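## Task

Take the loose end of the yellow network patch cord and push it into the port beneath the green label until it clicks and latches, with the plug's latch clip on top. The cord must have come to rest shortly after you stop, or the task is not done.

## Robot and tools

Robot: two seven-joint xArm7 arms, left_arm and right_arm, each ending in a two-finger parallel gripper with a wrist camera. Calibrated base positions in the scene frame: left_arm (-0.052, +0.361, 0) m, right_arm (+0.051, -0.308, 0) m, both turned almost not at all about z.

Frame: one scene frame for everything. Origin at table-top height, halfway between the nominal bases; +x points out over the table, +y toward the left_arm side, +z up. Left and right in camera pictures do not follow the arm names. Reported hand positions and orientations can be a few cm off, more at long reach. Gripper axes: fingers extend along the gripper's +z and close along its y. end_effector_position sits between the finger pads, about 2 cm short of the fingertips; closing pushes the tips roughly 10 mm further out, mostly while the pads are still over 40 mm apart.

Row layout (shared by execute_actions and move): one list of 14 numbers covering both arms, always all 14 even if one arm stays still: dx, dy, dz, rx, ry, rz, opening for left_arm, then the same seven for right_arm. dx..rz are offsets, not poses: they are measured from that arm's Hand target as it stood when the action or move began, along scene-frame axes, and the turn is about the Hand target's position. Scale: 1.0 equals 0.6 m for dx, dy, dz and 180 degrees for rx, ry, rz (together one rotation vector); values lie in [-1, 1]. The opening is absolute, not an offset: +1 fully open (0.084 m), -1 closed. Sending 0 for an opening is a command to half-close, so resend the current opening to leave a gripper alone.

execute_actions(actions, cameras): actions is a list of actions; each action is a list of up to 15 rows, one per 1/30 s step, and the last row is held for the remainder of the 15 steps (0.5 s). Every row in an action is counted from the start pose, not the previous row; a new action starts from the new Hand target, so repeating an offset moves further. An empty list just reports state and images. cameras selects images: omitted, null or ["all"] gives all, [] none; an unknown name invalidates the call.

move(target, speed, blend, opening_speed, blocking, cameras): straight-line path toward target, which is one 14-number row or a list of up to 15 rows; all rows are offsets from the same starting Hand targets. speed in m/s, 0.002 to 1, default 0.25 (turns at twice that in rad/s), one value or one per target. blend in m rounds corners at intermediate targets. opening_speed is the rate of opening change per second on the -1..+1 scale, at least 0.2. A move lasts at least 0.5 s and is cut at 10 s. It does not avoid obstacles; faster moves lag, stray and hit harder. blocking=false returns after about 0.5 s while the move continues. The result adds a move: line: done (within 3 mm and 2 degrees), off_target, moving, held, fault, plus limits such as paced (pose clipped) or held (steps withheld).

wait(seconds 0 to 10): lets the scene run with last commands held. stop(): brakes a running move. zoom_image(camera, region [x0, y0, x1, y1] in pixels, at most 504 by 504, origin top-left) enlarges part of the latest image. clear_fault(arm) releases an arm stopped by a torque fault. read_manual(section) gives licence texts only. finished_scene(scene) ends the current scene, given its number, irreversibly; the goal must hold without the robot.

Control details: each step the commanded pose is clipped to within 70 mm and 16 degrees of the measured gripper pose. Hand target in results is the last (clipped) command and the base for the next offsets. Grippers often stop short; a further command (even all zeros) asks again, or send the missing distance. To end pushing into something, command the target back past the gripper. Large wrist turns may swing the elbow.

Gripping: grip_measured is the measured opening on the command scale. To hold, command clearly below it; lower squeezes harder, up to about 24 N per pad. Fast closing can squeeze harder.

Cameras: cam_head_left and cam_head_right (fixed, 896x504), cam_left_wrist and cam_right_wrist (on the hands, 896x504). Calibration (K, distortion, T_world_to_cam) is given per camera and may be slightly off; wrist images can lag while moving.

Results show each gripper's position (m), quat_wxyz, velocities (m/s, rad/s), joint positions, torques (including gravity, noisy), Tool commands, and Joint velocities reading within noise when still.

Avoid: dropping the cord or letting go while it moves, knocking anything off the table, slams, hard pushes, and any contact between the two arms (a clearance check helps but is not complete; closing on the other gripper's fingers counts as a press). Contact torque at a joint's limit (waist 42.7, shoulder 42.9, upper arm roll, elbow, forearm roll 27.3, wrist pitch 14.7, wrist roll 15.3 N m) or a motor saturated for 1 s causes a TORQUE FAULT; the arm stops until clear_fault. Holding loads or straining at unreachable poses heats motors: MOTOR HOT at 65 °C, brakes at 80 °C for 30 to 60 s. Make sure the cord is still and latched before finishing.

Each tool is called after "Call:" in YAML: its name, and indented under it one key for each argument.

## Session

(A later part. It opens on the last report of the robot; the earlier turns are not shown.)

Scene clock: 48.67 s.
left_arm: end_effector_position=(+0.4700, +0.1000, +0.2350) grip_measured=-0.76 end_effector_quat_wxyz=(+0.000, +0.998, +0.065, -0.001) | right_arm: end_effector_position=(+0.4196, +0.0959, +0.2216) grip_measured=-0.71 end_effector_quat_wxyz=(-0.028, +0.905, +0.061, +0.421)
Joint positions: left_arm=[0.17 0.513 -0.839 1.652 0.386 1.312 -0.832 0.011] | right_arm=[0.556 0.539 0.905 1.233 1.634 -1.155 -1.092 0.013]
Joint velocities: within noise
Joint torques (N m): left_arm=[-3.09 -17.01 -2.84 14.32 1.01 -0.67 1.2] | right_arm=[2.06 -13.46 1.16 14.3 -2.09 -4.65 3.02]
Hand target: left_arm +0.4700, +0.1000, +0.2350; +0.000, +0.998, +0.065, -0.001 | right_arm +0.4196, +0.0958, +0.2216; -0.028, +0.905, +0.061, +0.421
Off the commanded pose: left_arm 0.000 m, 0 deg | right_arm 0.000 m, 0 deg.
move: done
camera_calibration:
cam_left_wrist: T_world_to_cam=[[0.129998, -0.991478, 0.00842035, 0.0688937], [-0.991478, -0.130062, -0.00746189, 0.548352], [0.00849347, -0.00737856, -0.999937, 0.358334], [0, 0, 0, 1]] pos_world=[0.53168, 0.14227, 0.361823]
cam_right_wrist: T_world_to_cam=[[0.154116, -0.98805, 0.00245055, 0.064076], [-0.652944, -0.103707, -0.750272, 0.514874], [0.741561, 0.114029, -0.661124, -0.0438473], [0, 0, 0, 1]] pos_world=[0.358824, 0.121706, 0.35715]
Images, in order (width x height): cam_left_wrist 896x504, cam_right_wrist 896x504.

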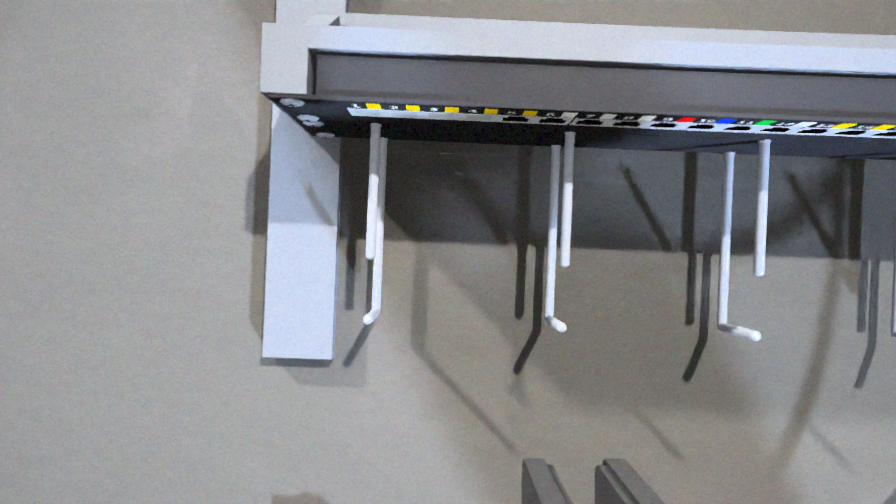

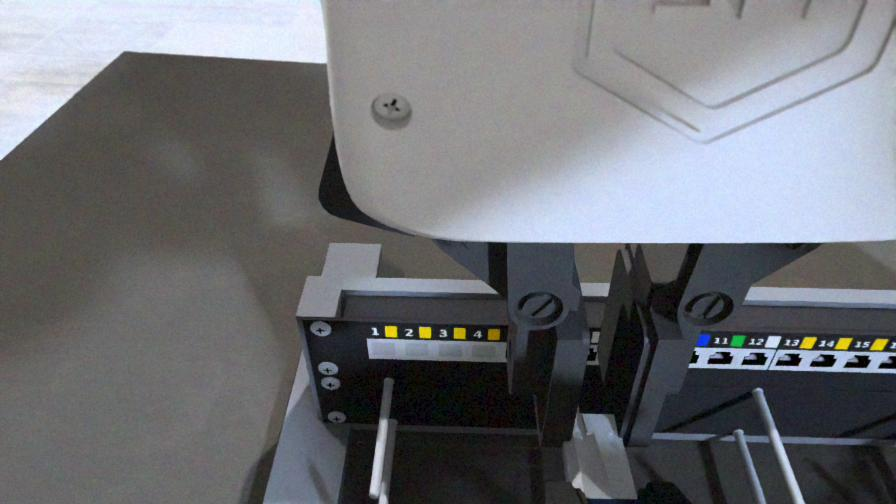

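Call:
move:
  target: [0,0,0,0,0,0,-0.3,0,0,0,0,0,0,-1]
  opening_speed: 1.0
  cameras: ["cam_right_wrist"]

Call:
zoom_image:
  camera: "cam_right_wrist"
  region: [500, 404, 660, 504]

Scene clock: 50.13 s.
left_arm: end_effector_position=(+0.4700, +0.1000, +0.2350) grip_measured=-0.32 end_effector_quat_wxyz=(+0.000, +0.998, +0.065, -0.001) | right_arm: end_effector_position=(+0.4196, +0.0958, +0.2217) grip_measured=-0.71 end_effector_quat_wxyz=(-0.028, +0.905, +0.061, +0.421)
Joint positions: left_arm=[0.17 0.513 -0.839 1.652 0.386 1.312 -0.832 0.03] | right_arm=[0.556 0.538 0.905 1.233 1.634 -1.155 -1.092 0.013]
Joint velocities: within noise
Joint torques (N m): left_arm=[3.89 -21.24 -3.47 14.14 -1.18 -1.26 1.19] | right_arm=[-0.83 -17.41 7.11 13.84 1.46 -0.75 2.68]
Hand target: left_arm +0.4700, +0.1000, +0.2350; +0.000, +0.998, +0.065, -0.001 | right_arm +0.4196, +0.0958, +0.2216; -0.028, +0.905, +0.061, +0.421
Off the commanded pose: left_arm 0.000 m, 0 deg | right_arm 0.000 m, 0 deg.
move: done
camera_calibration:
cam_right_wrist: T_world_to_cam=[[0.15367, -0.988118, 0.00273253, 0.0640444], [-0.652787, -0.103595, -0.750424, 0.514923], [0.741791, 0.113534, -0.660951, -0.0438545], [0, 0, 0, 1]] pos_world=[0.358824, 0.121606, 0.35725]
Images, in order (width x height): cam_right_wrist 896x504.

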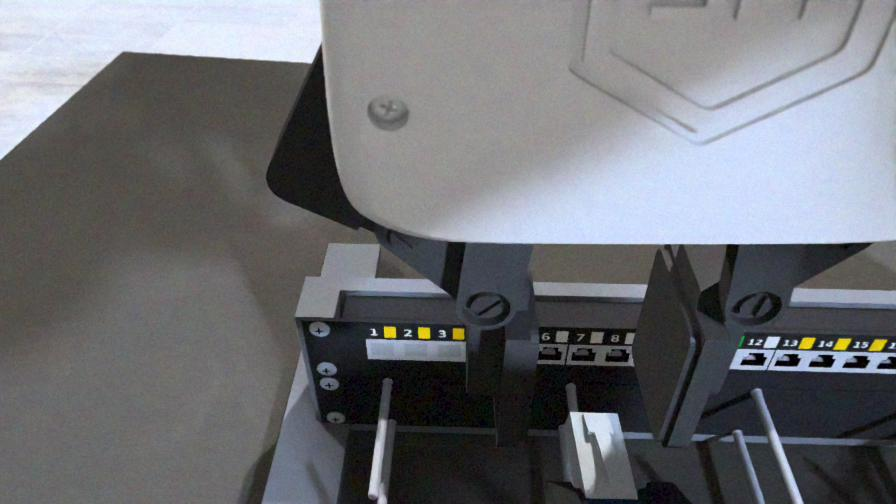

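Scaled by 3.150 from the camera's 896x504 image, which has a finer 1280x720 frame.

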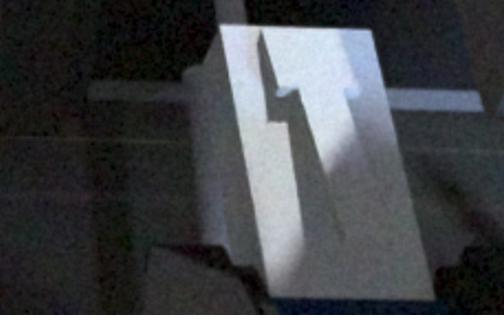

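Call:
move:
  target:
    - [0.033,0.0043,0,0,0,0,-0.3,0,0,0,0,0,0,-1]
    - [0.035,0.006,0.2,0,0,0,-0.3,0,0,0,0,0,0,-1]
    - [-0.02,0.23,0.2,-0.4134,-0.1075,0.0672,-0.3,0,0,0,0,0,0,-1]
  speed: [0.06,0.25,0.4]
  blend: [0.005,0.03,0]

Scene clock: 56.70 s.
left_arm: end_effector_position=(+0.4580, +0.2380, +0.3550) grip_measured=-0.32 end_effector_quat_wxyz=(+0.610, +0.770, +0.148, +0.116) | right_arm: end_effector_position=(+0.4196, +0.0958, +0.2216) grip_measured=-0.71 end_effector_quat_wxyz=(-0.028, +0.905, +0.061, +0.421)
Joint positions: left_arm=[1.04 -0.082 -0.817 0.965 -1.5 1.354 0.519 0.03] | right_arm=[0.556 0.538 0.905 1.233 1.634 -1.155 -1.092 0.013]
Joint velocities: within noise
Joint torques (N m): left_arm=[7.19 -3.64 4.04 14.67 -3.22 2.35 1.36] | right_arm=[-4.42 -11.35 5.61 12.23 -4.23 0.1 2.13]
Hand target: left_arm +0.4580, +0.2380, +0.3550; +0.610, +0.770, +0.148, +0.116 | right_arm +0.4196, +0.0958, +0.2216; -0.028, +0.905, +0.061, +0.421
Off the commanded pose: left_arm 0.000 m, 0 deg | right_arm 0.000 m, 0 deg.
move: done
camera_calibration:
cam_left_wrist: T_world_to_cam=[[0.0828676, -0.205642, 0.975112, -0.302325], [-0.926176, -0.377091, -0.000816107, 0.581794], [0.367874, -0.903058, -0.221709, 0.251733], [0, 0, 0, 1]] pos_world=[0.47129, 0.384548, 0.351087]
cam_right_wrist: T_world_to_cam=[[0.15382, -0.988096, 0.00258119, 0.0640422], [-0.652878, -0.103596, -0.750345, 0.514927], [0.74168, 0.113733, -0.661041, -0.0438064], [0, 0, 0, 1]] pos_world=[0.358824, 0.121606, 0.35725]

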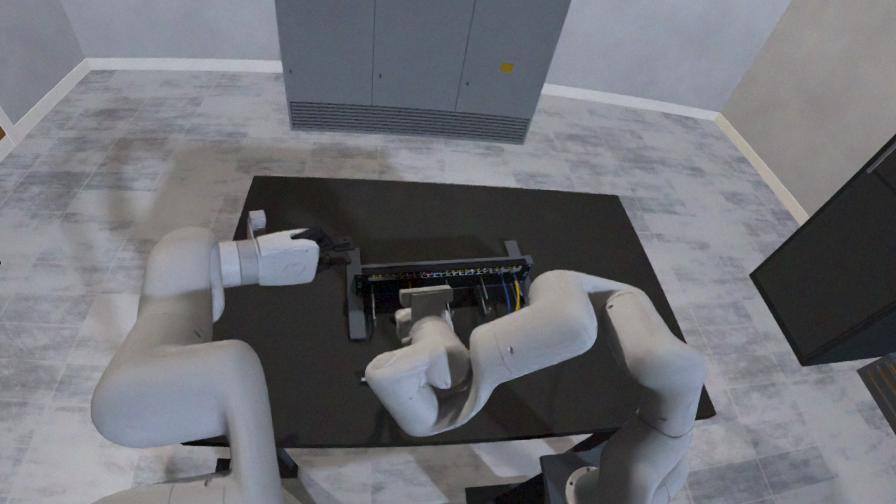

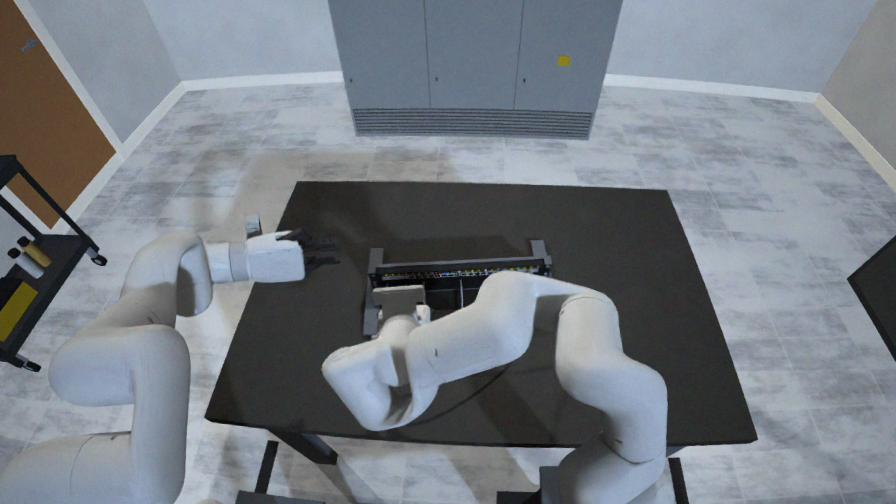

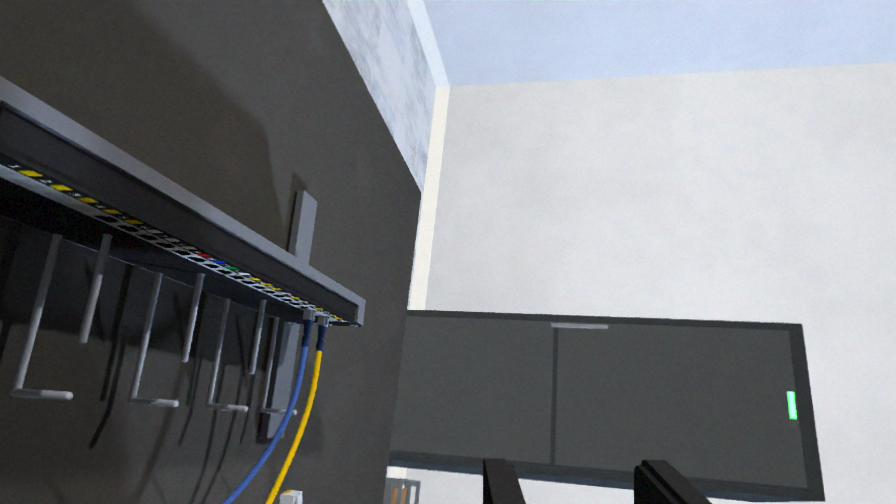

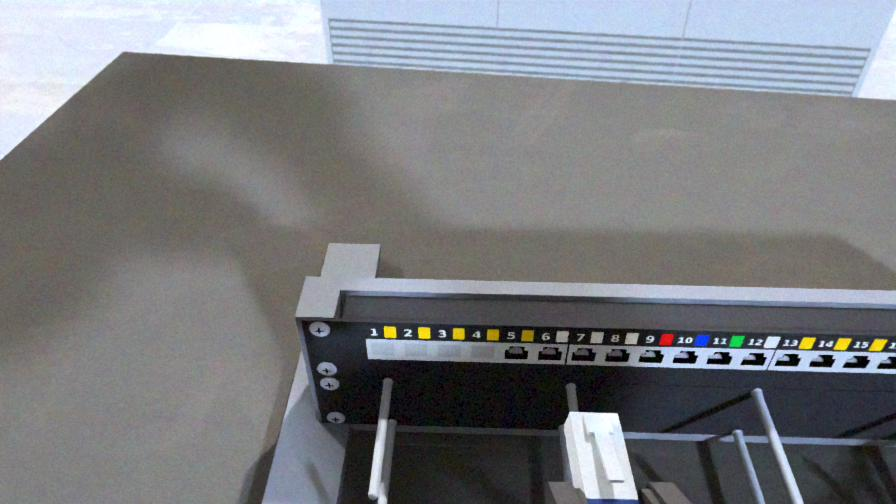

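Call:
zoom_image:
  camera: "cam_right_wrist"
  region: [500, 320, 700, 504]

Call:
zoom_image:
  camera: "cam_right_wrist"
  region: [640, 320, 820, 400]

Scaled by 2.520 from the camera's 896x504 image, which has a finer 1280x720 frame.

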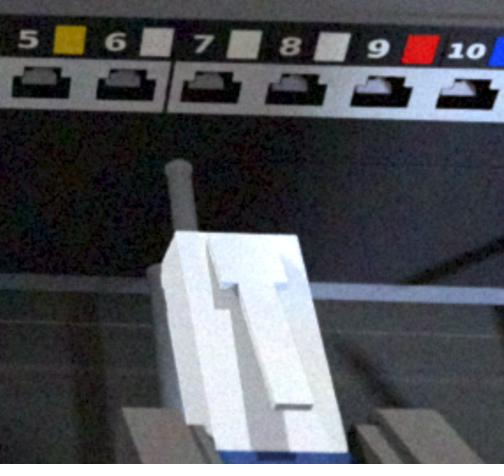

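Scaled by 2.800 from the camera's 896x504 image, which has a finer 1280x720 frame.

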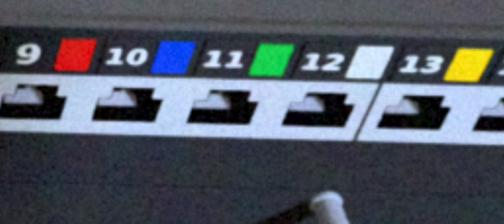

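Call:
zoom_image:
  camera: "cam_right_wrist"
  region: [340, 310, 500, 390]

Call:
zoom_image:
  camera: "cam_right_wrist"
  region: [736, 320, 896, 400]

Scaled by 3.150 from the camera's 896x504 image, which has a finer 1280x720 frame.

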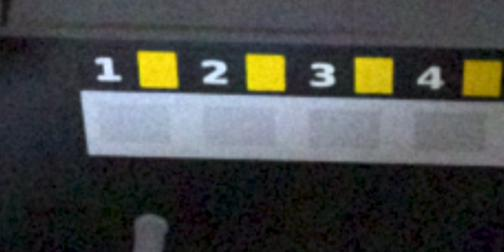

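Scaled by 3.150 from the camera's 896x504 image, which has a finer 1280x720 frame.

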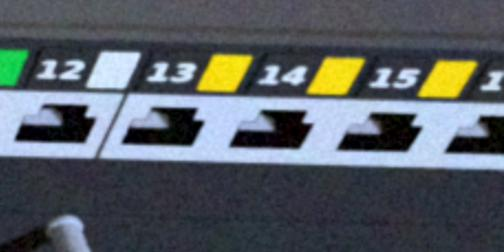

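Call:
zoom_image:
  camera: "cam_right_wrist"
  region: [540, 400, 650, 504]

Scaled by 4.582 from the camera's 896x504 image, which has a finer 1280x720 frame.

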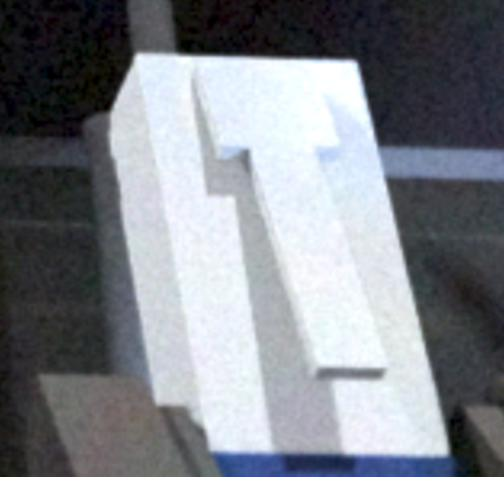

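Call:
move:
  target: [0.0308,-0.1467,-0.3333,0,0,0,-0.35,0.1473,-0.1543,-0.2182,0,0,0,-1]
  speed: 0.15

Call:
zoom_image:
  camera: "cam_right_wrist"
  region: [540, 264, 780, 424]

Scene clock: 69.70 s.
left_arm: end_effector_position=(+0.4765, +0.1500, +0.1550) grip_measured=-0.37 end_effector_quat_wxyz=(+0.610, +0.770, +0.148, +0.116) | right_arm: end_effector_position=(+0.5080, +0.0033, +0.0907) grip_measured=-0.71 end_effector_quat_wxyz=(-0.028, +0.905, +0.061, +0.421)
Joint positions: left_arm=[0.746 0.539 -0.862 0.953 -1.602 0.819 1.039 0.028] | right_arm=[0.373 0.666 0.702 0.922 1.117 -0.985 -0.683 0.013]
Joint velocities: within noise
Joint torques (N m): left_arm=[-8.54 -11.37 -3.73 14.03 -2.18 0.12 1.07] | right_arm=[-4.87 -11.08 2.88 7.27 -4.61 -5.57 3.01]
Hand target: left_arm +0.4765, +0.1500, +0.1550; +0.610, +0.770, +0.148, +0.116 | right_arm +0.5080, +0.0033, +0.0907; -0.028, +0.905, +0.061, +0.421
Off the commanded pose: left_arm 0.000 m, 0 deg | right_arm 0.000 m, 0 deg.
move: done
camera_calibration:
cam_left_wrist: T_world_to_cam=[[0.0828946, -0.205631, 0.975112, -0.126948], [-0.926173, -0.377097, -0.000787765, 0.565577], [0.367874, -0.903058, -0.22171, 0.121117], [0, 0, 0, 1]] pos_world=[0.48979, 0.296548, 0.151087]
cam_right_wrist: T_world_to_cam=[[0.153893, -0.988084, 0.00251552, -0.0406347], [-0.652927, -0.103603, -0.750302, 0.464851], [0.741622, 0.113824, -0.66109, -0.185347], [0, 0, 0, 1]] pos_world=[0.447224, 0.0291062, 0.22635]

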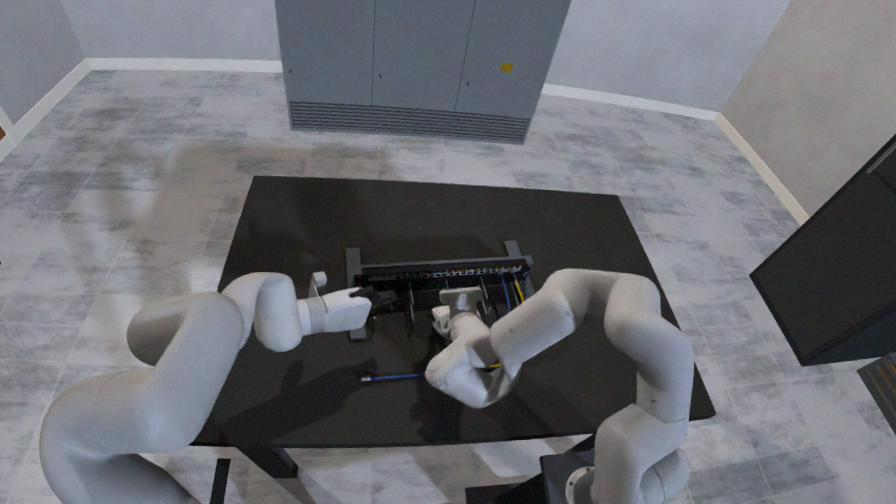

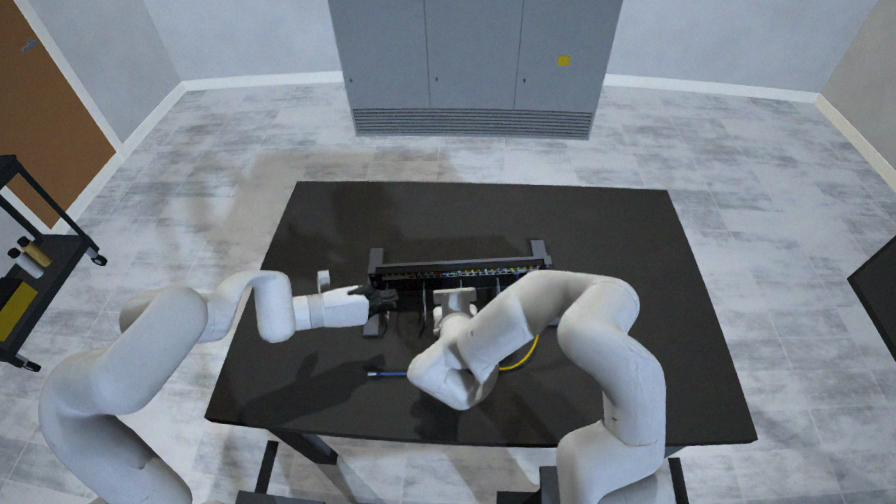

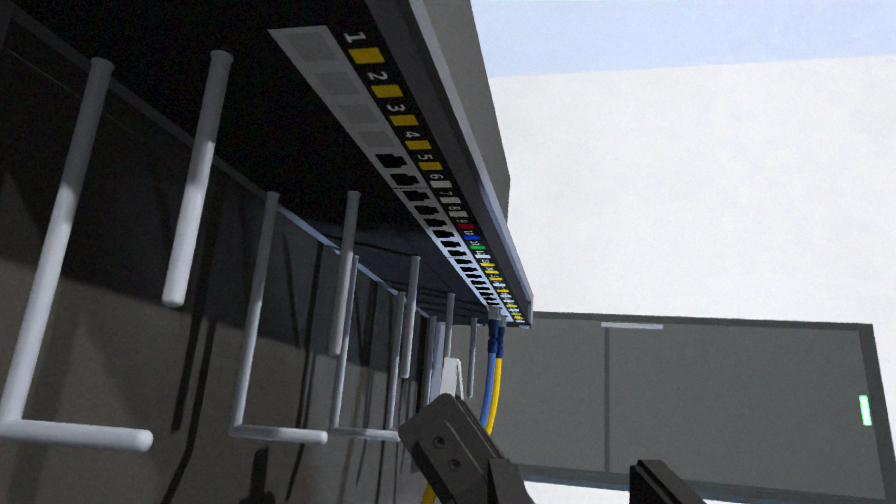

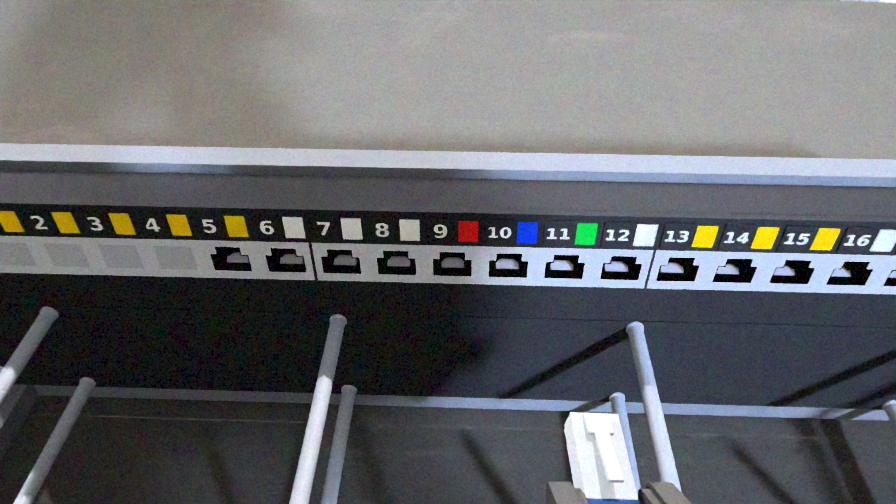

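Scaled by 2.100 from the camera's 896x504 image, which has a finer 1280x720 frame.

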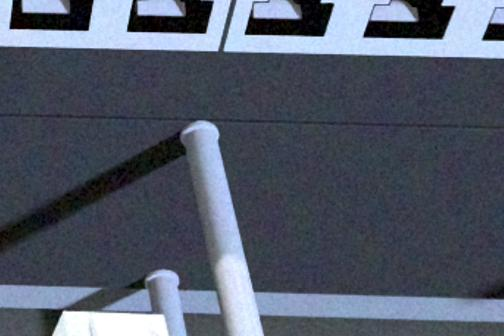

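Call:
zoom_image:
  camera: "cam_right_wrist"
  region: [0, 200, 160, 300]

Call:
zoom_image:
  camera: "cam_right_wrist"
  region: [736, 210, 896, 310]

Call:
zoom_image:
  camera: "cam_right_wrist"
  region: [490, 210, 650, 310]

Call:
zoom_image:
  camera: "cam_right_wrist"
  region: [540, 400, 650, 504]

Call:
zoom_image:
  camera: "cam_left_wrist"
  region: [400, 200, 560, 440]

Scaled by 3.150 from the camera's 896x504 image, which has a finer 1280x720 frame.

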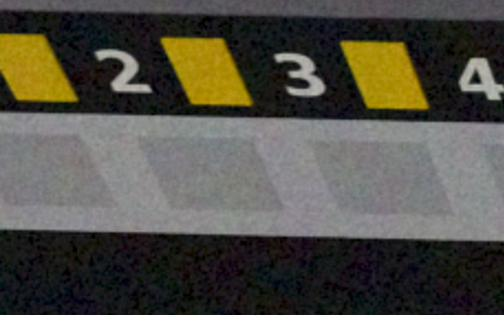

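Scaled by 3.150 from the camera's 896x504 image, which has a finer 1280x720 frame.

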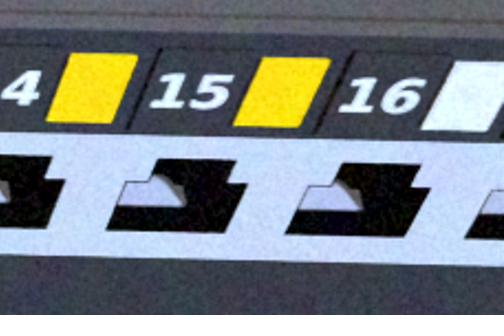

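Scaled by 3.150 from the camera's 896x504 image, which has a finer 1280x720 frame.

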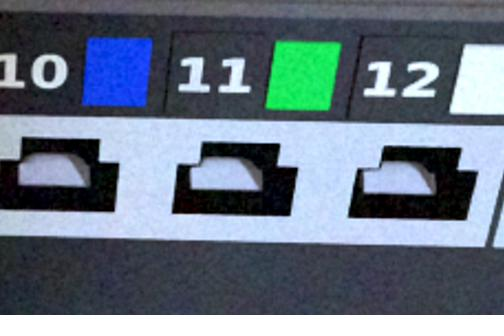

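Scaled by 4.582 from the camera's 896x504 image, which has a finer 1280x720 frame.

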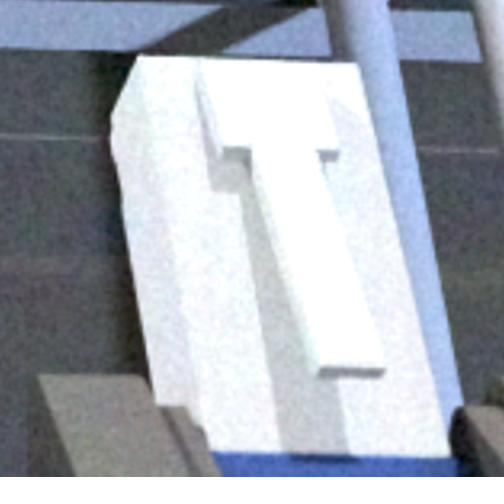

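Scaled by 2.100 from the camera's 896x504 image, which has a finer 1280x720 frame.

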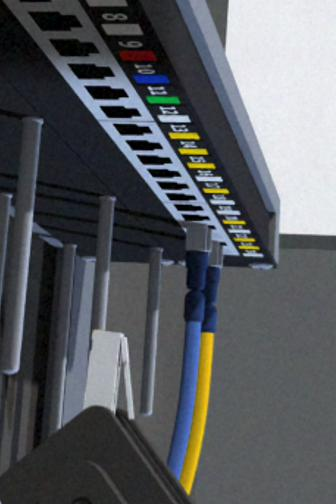

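Call:
move:
  target: [0,0,0,0,0,0,-0.35,0.0579,0.00711,0,0,0,0,-1]
  speed: 0.08
  cameras: ["cam_left_wrist", "cam_right_wrist"]

Call:
zoom_image:
  camera: "cam_right_wrist"
  region: [500, 280, 660, 380]

Call:
zoom_image:
  camera: "cam_right_wrist"
  region: [0, 270, 160, 370]

Call:
zoom_image:
  camera: "cam_right_wrist"
  region: [736, 280, 896, 380]

Call:
zoom_image:
  camera: "cam_left_wrist"
  region: [400, 200, 560, 440]

Scene clock: 73.37 s.
left_arm: end_effector_position=(+0.4765, +0.1500, +0.1550) grip_measured=-0.37 end_effector_quat_wxyz=(+0.610, +0.770, +0.148, +0.116) | right_arm: end_effector_position=(+0.5427, +0.0075, +0.0907) grip_measured=-0.71 end_effector_quat_wxyz=(-0.028, +0.905, +0.061, +0.421)
Joint positions: left_arm=[0.746 0.539 -0.862 0.953 -1.602 0.819 1.039 0.028] | right_arm=[0.369 0.706 0.666 1.037 1.122 -0.933 -0.768 0.013]
Joint velocities: within noise
Joint torques (N m): left_arm=[-8.04 -11.37 -3.68 13.94 -2.1 0.09 1.31] | right_arm=[5.4 -12.14 2.94 12.34 2.16 -0.3 -2.85]
Hand target: left_arm +0.4765, +0.1500, +0.1550; +0.610, +0.770, +0.148, +0.116 | right_arm +0.5427, +0.0075, +0.0907; -0.028, +0.905, +0.061, +0.421
Off the commanded pose: left_arm 0.000 m, 0 deg | right_arm 0.000 m, 0 deg.
move: done
camera_calibration:
cam_left_wrist: T_world_to_cam=[[0.0828513, -0.205546, 0.975134, -0.126956], [-0.926174, -0.377095, -0.00079556, 0.565578], [0.367882, -0.903078, -0.221614, 0.121104], [0, 0, 0, 1]] pos_world=[0.48979, 0.296548, 0.151088]
cam_right_wrist: T_world_to_cam=[[0.153829, -0.988094, 0.002592, -0.0418263], [-0.652876, -0.10361, -0.750345, 0.487993], [0.74168, 0.113733, -0.661041, -0.211669], [0, 0, 0, 1]] pos_world=[0.482024, 0.0333062, 0.22635]
Images, in order (width x height): cam_left_wrist 896x504, cam_right_wrist 896x504.

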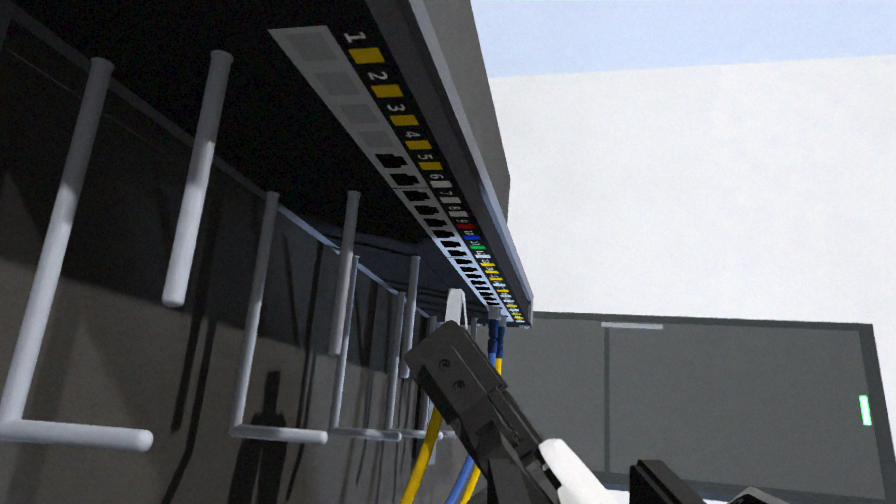

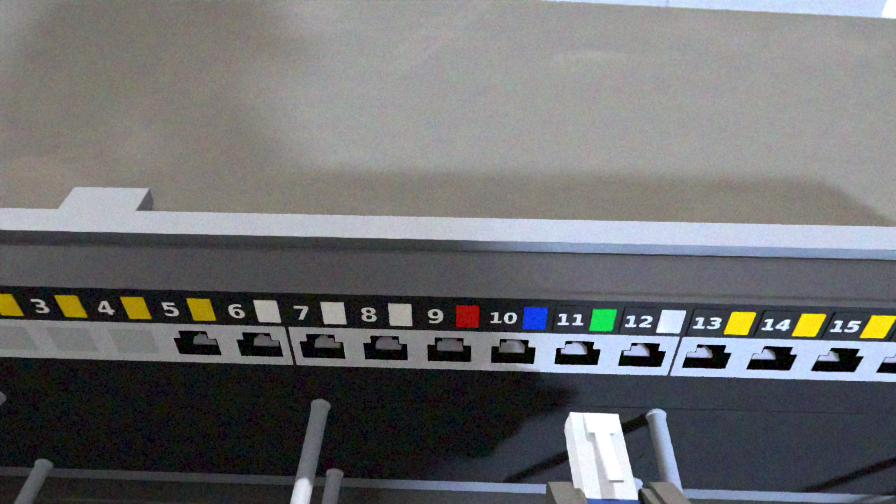

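Scaled by 3.150 from the camera's 896x504 image, which has a finer 1280x720 frame.

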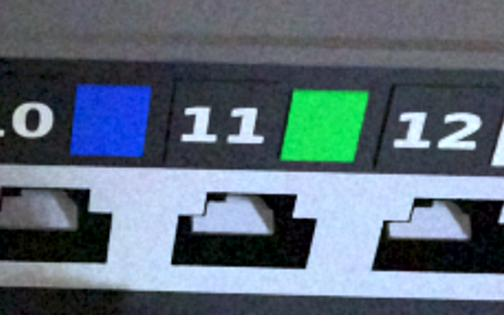

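Scaled by 3.150 from the camera's 896x504 image, which has a finer 1280x720 frame.

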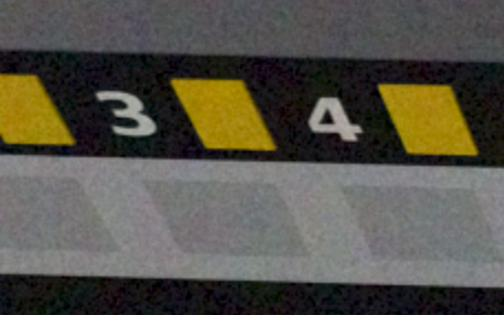

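Scaled by 3.150 from the camera's 896x504 image, which has a finer 1280x720 frame.

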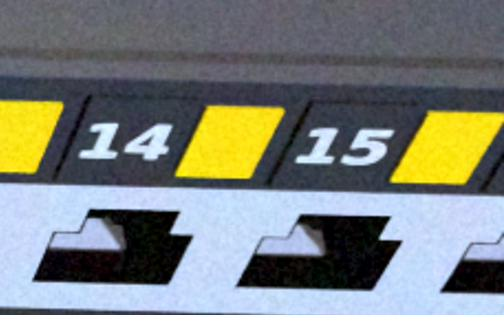

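Scaled by 2.100 from the camera's 896x504 image, which has a finer 1280x720 frame.

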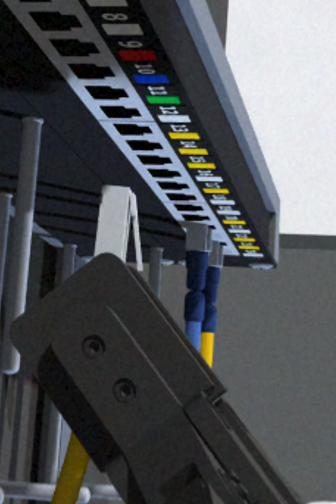

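Call:
zoom_image:
  camera: "cam_left_wrist"
  region: [420, 220, 510, 340]

Call:
zoom_image:
  camera: "cam_right_wrist"
  region: [550, 400, 630, 450]

Call:
zoom_image:
  camera: "cam_right_wrist"
  region: [570, 454, 650, 504]

Scaled by 4.200 from the camera's 896x504 image, which has a finer 1280x720 frame.

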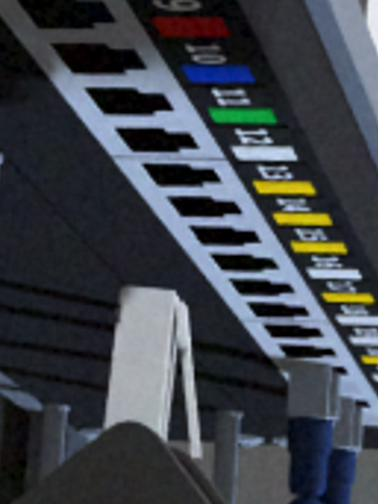

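Scaled by 6.300 from the camera's 896x504 image, which has a finer 1280x720 frame.

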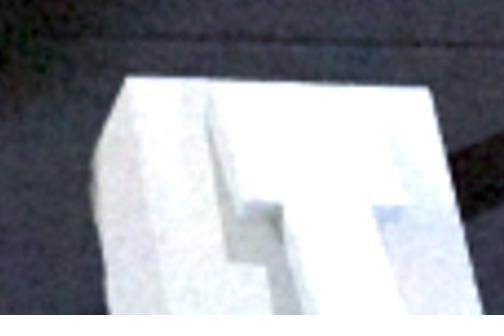

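Scaled by 6.300 from the camera's 896x504 image, which has a finer 1280x720 frame.

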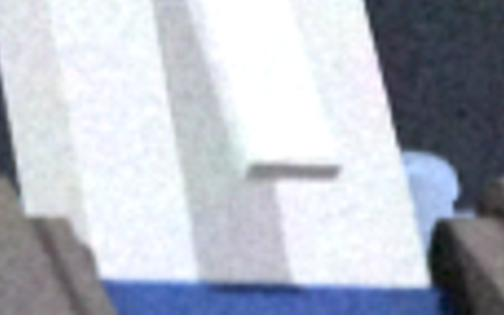

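Call:
move:
  target: [0,0,0,0,0,0,-0.35,0,0.0062,-0.0023,-0.0348,0.0144,-0.0211,-1]
  speed: 0.08
  cameras: ["cam_left_wrist", "cam_right_wrist"]

Call:
zoom_image:
  camera: "cam_right_wrist"
  region: [550, 400, 630, 450]

Call:
zoom_image:
  camera: "cam_right_wrist"
  region: [570, 454, 650, 504]

Call:
zoom_image:
  camera: "cam_left_wrist"
  region: [420, 220, 510, 340]

Call:
zoom_image:
  camera: "cam_right_wrist"
  region: [500, 280, 660, 380]

Scene clock: 96.03 s.
left_arm: end_effector_position=(+0.4765, +0.1500, +0.1550) grip_measured=-0.37 end_effector_quat_wxyz=(+0.610, +0.770, +0.148, +0.116) | right_arm: end_effector_position=(+0.5427, +0.0112, +0.0893) grip_measured=-0.71 end_effector_quat_wxyz=(+0.034, +0.916, +0.053, +0.397)
Joint positions: left_arm=[0.746 0.539 -0.862 0.953 -1.602 0.819 1.039 0.028] | right_arm=[0.464 0.769 0.641 1.237 1.38 -0.987 -1.03 0.013]
Joint velocities: within noise
Joint torques (N m): left_arm=[-7.87 -10.94 -3.56 13.69 -1.8 0.12 1.31] | right_arm=[5.44 -13.53 3.01 13.03 2.15 -5.22 -2.85]
Hand target: left_arm +0.4765, +0.1500, +0.1550; +0.610, +0.770, +0.148, +0.116 | right_arm +0.5427, +0.0112, +0.0893; +0.034, +0.916, +0.053, +0.397
Off the commanded pose: left_arm 0.000 m, 0 deg | right_arm 0.000 m, 0 deg.
move: done
camera_calibration:
cam_left_wrist: T_world_to_cam=[[0.0828513, -0.205546, 0.975134, -0.126956], [-0.926174, -0.377095, -0.00079556, 0.565578], [0.367882, -0.903078, -0.221614, 0.121104], [0, 0, 0, 1]] pos_world=[0.48979, 0.296548, 0.151088]
cam_right_wrist: T_world_to_cam=[[0.0905845, -0.990299, 0.105371, -0.0129882], [-0.693928, -0.138656, -0.706568, 0.506027], [0.714324, -0.00911596, -0.699756, -0.193285], [0, 0, 0, 1]] pos_world=[0.490391, 0.0555397, 0.22366]
Images, in order (width x height): cam_left_wrist 896x504, cam_right_wrist 896x504.

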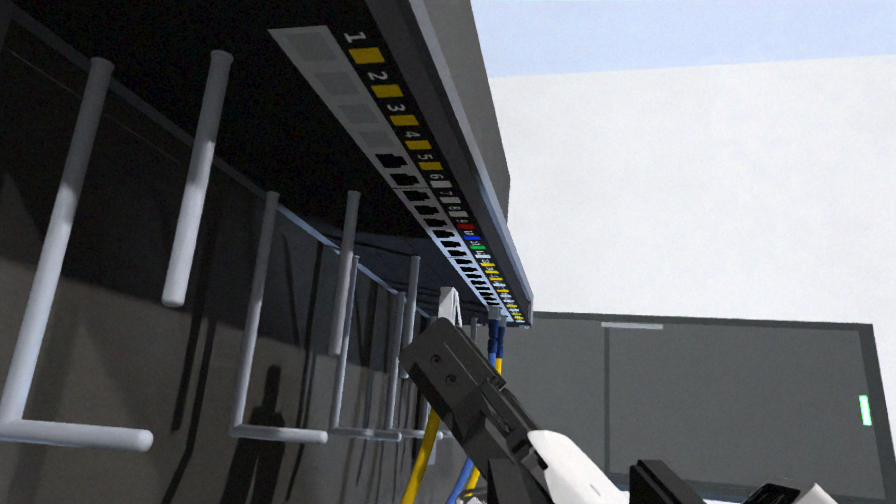

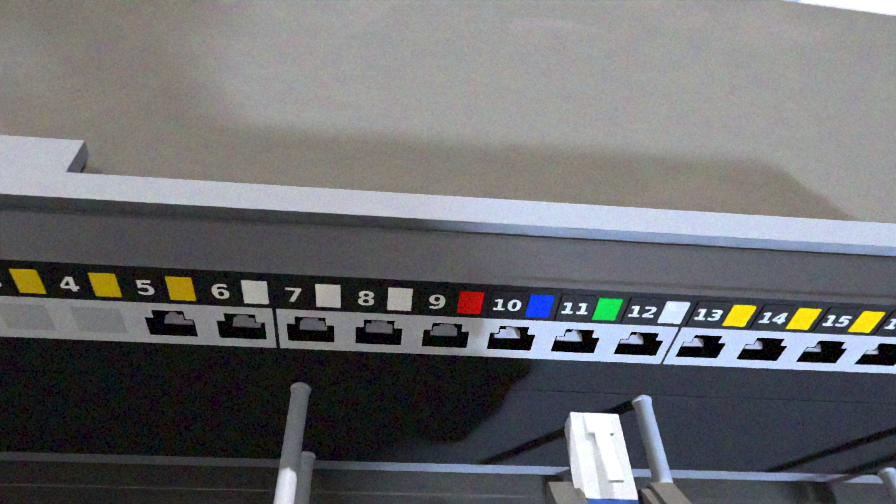

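Scaled by 6.300 from the camera's 896x504 image, which has a finer 1280x720 frame.

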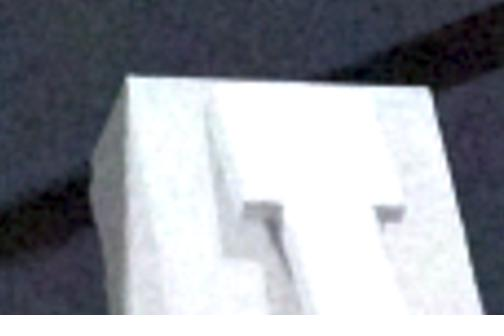

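Scaled by 6.300 from the camera's 896x504 image, which has a finer 1280x720 frame.

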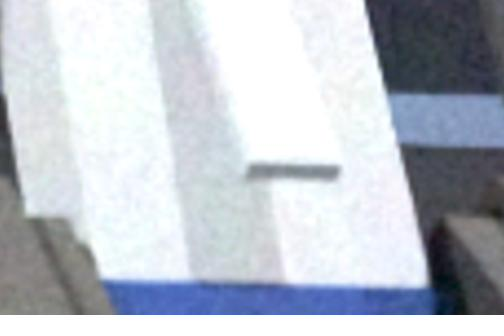

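Scaled by 4.200 from the camera's 896x504 image, which has a finer 1280x720 frame.

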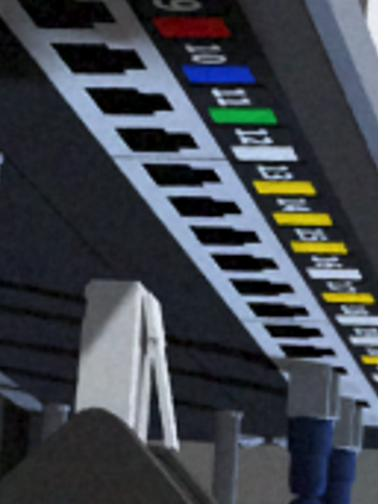

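Scaled by 3.150 from the camera's 896x504 image, which has a finer 1280x720 frame.

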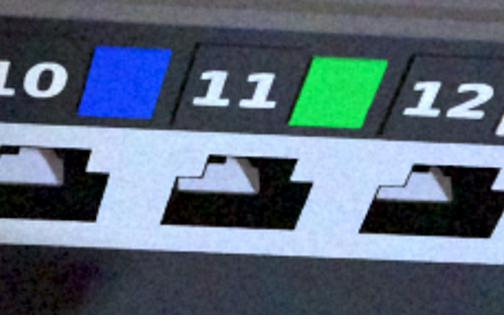

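Call:
move:
  target: [0,0,0,0,0,0,-0.35,0.02333,0.0015,-0.00333,0,0,0,-1]
  speed: 0.05
  cameras: ["cam_left_wrist", "cam_right_wrist"]

Call:
zoom_image:
  camera: "cam_right_wrist"
  region: [540, 370, 652, 450]

Call:
zoom_image:
  camera: "cam_left_wrist"
  region: [420, 220, 490, 300]

Scene clock: 99.03 s.
left_arm: end_effector_position=(+0.4765, +0.1500, +0.1550) grip_measured=-0.37 end_effector_quat_wxyz=(+0.610, +0.770, +0.148, +0.116) | right_arm: end_effector_position=(+0.5567, +0.0121, +0.0874) grip_measured=-0.71 end_effector_quat_wxyz=(+0.034, +0.916, +0.053, +0.397)
Joint positions: left_arm=[0.746 0.539 -0.862 0.953 -1.602 0.819 1.039 0.028] | right_arm=[0.462 0.794 0.629 1.289 1.381 -0.972 -1.067 0.013]
Joint velocities: within noise
Joint torques (N m): left_arm=[-8.16 -11.36 -3.74 13.87 -1.68 0.13 1.24] | right_arm=[-4.74 -14.04 2.97 13.07 2.13 0.03 -2.88]
Hand target: left_arm +0.4765, +0.1500, +0.1550; +0.610, +0.770, +0.148, +0.116 | right_arm +0.5567, +0.0121, +0.0873; +0.034, +0.916, +0.053, +0.397
Off the commanded pose: left_arm 0.000 m, 0 deg | right_arm 0.000 m, 0 deg.
move: done
camera_calibration:
cam_left_wrist: T_world_to_cam=[[0.0828513, -0.205546, 0.975134, -0.126956], [-0.926174, -0.377095, -0.00079556, 0.565578], [0.367882, -0.903078, -0.221614, 0.121104], [0, 0, 0, 1]] pos_world=[0.48979, 0.296548, 0.151088]
cam_right_wrist: T_world_to_cam=[[0.0905845, -0.990299, 0.105371, -0.0131544], [-0.693928, -0.138656, -0.706568, 0.514454], [0.714324, -0.00911596, -0.699756, -0.204676], [0, 0, 0, 1]] pos_world=[0.504391, 0.0564397, 0.22166]
Images, in order (width x height): cam_left_wrist 896x504, cam_right_wrist 896x504.

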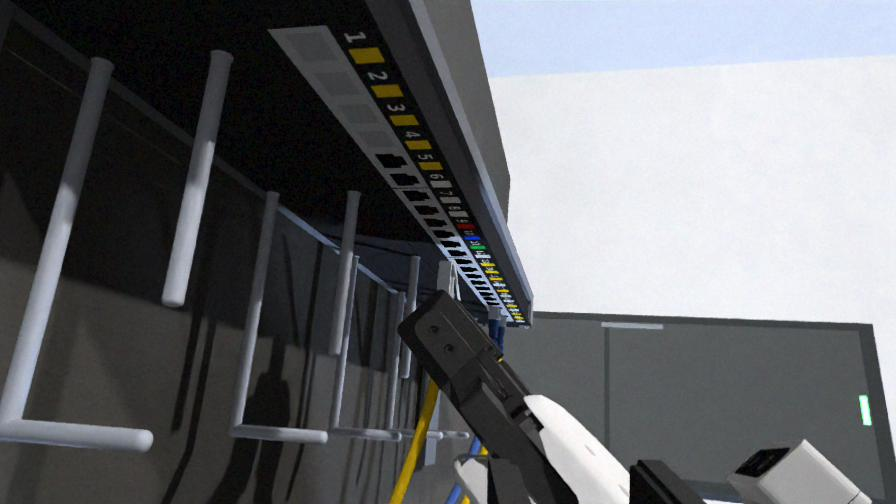

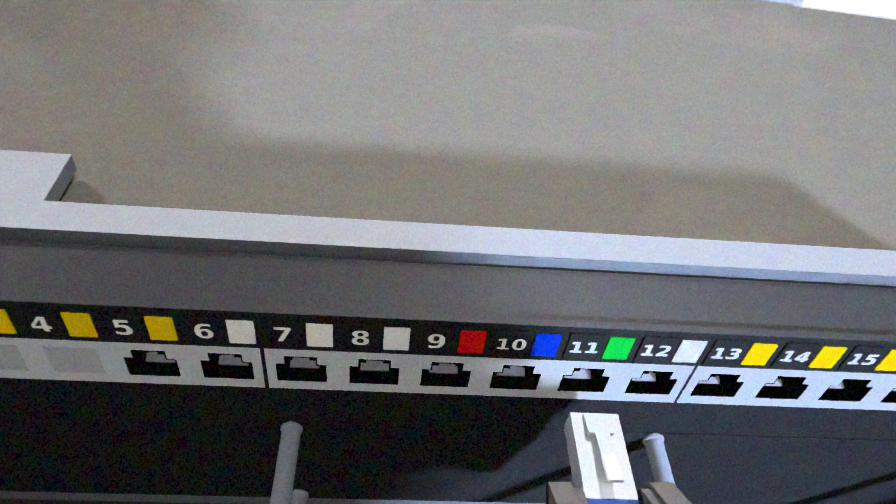

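Scaled by 4.500 from the camera's 896x504 image, which has a finer 1280x720 frame.

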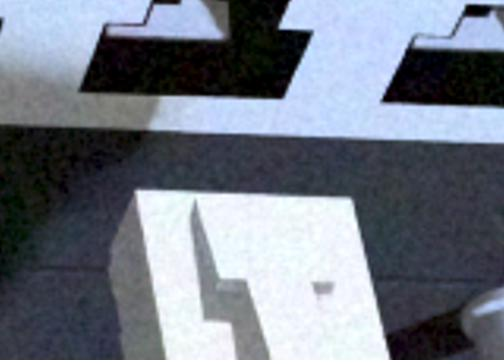

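Scaled by 6.300 from the camera's 896x504 image, which has a finer 1280x720 frame.

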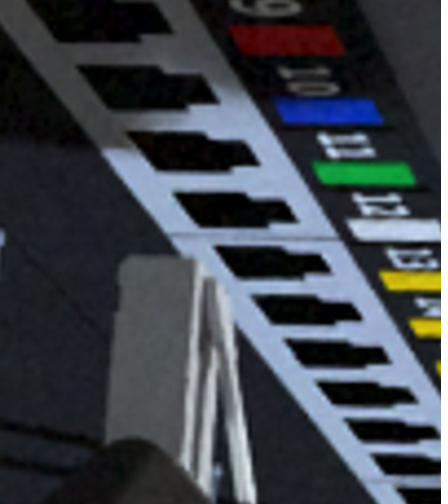

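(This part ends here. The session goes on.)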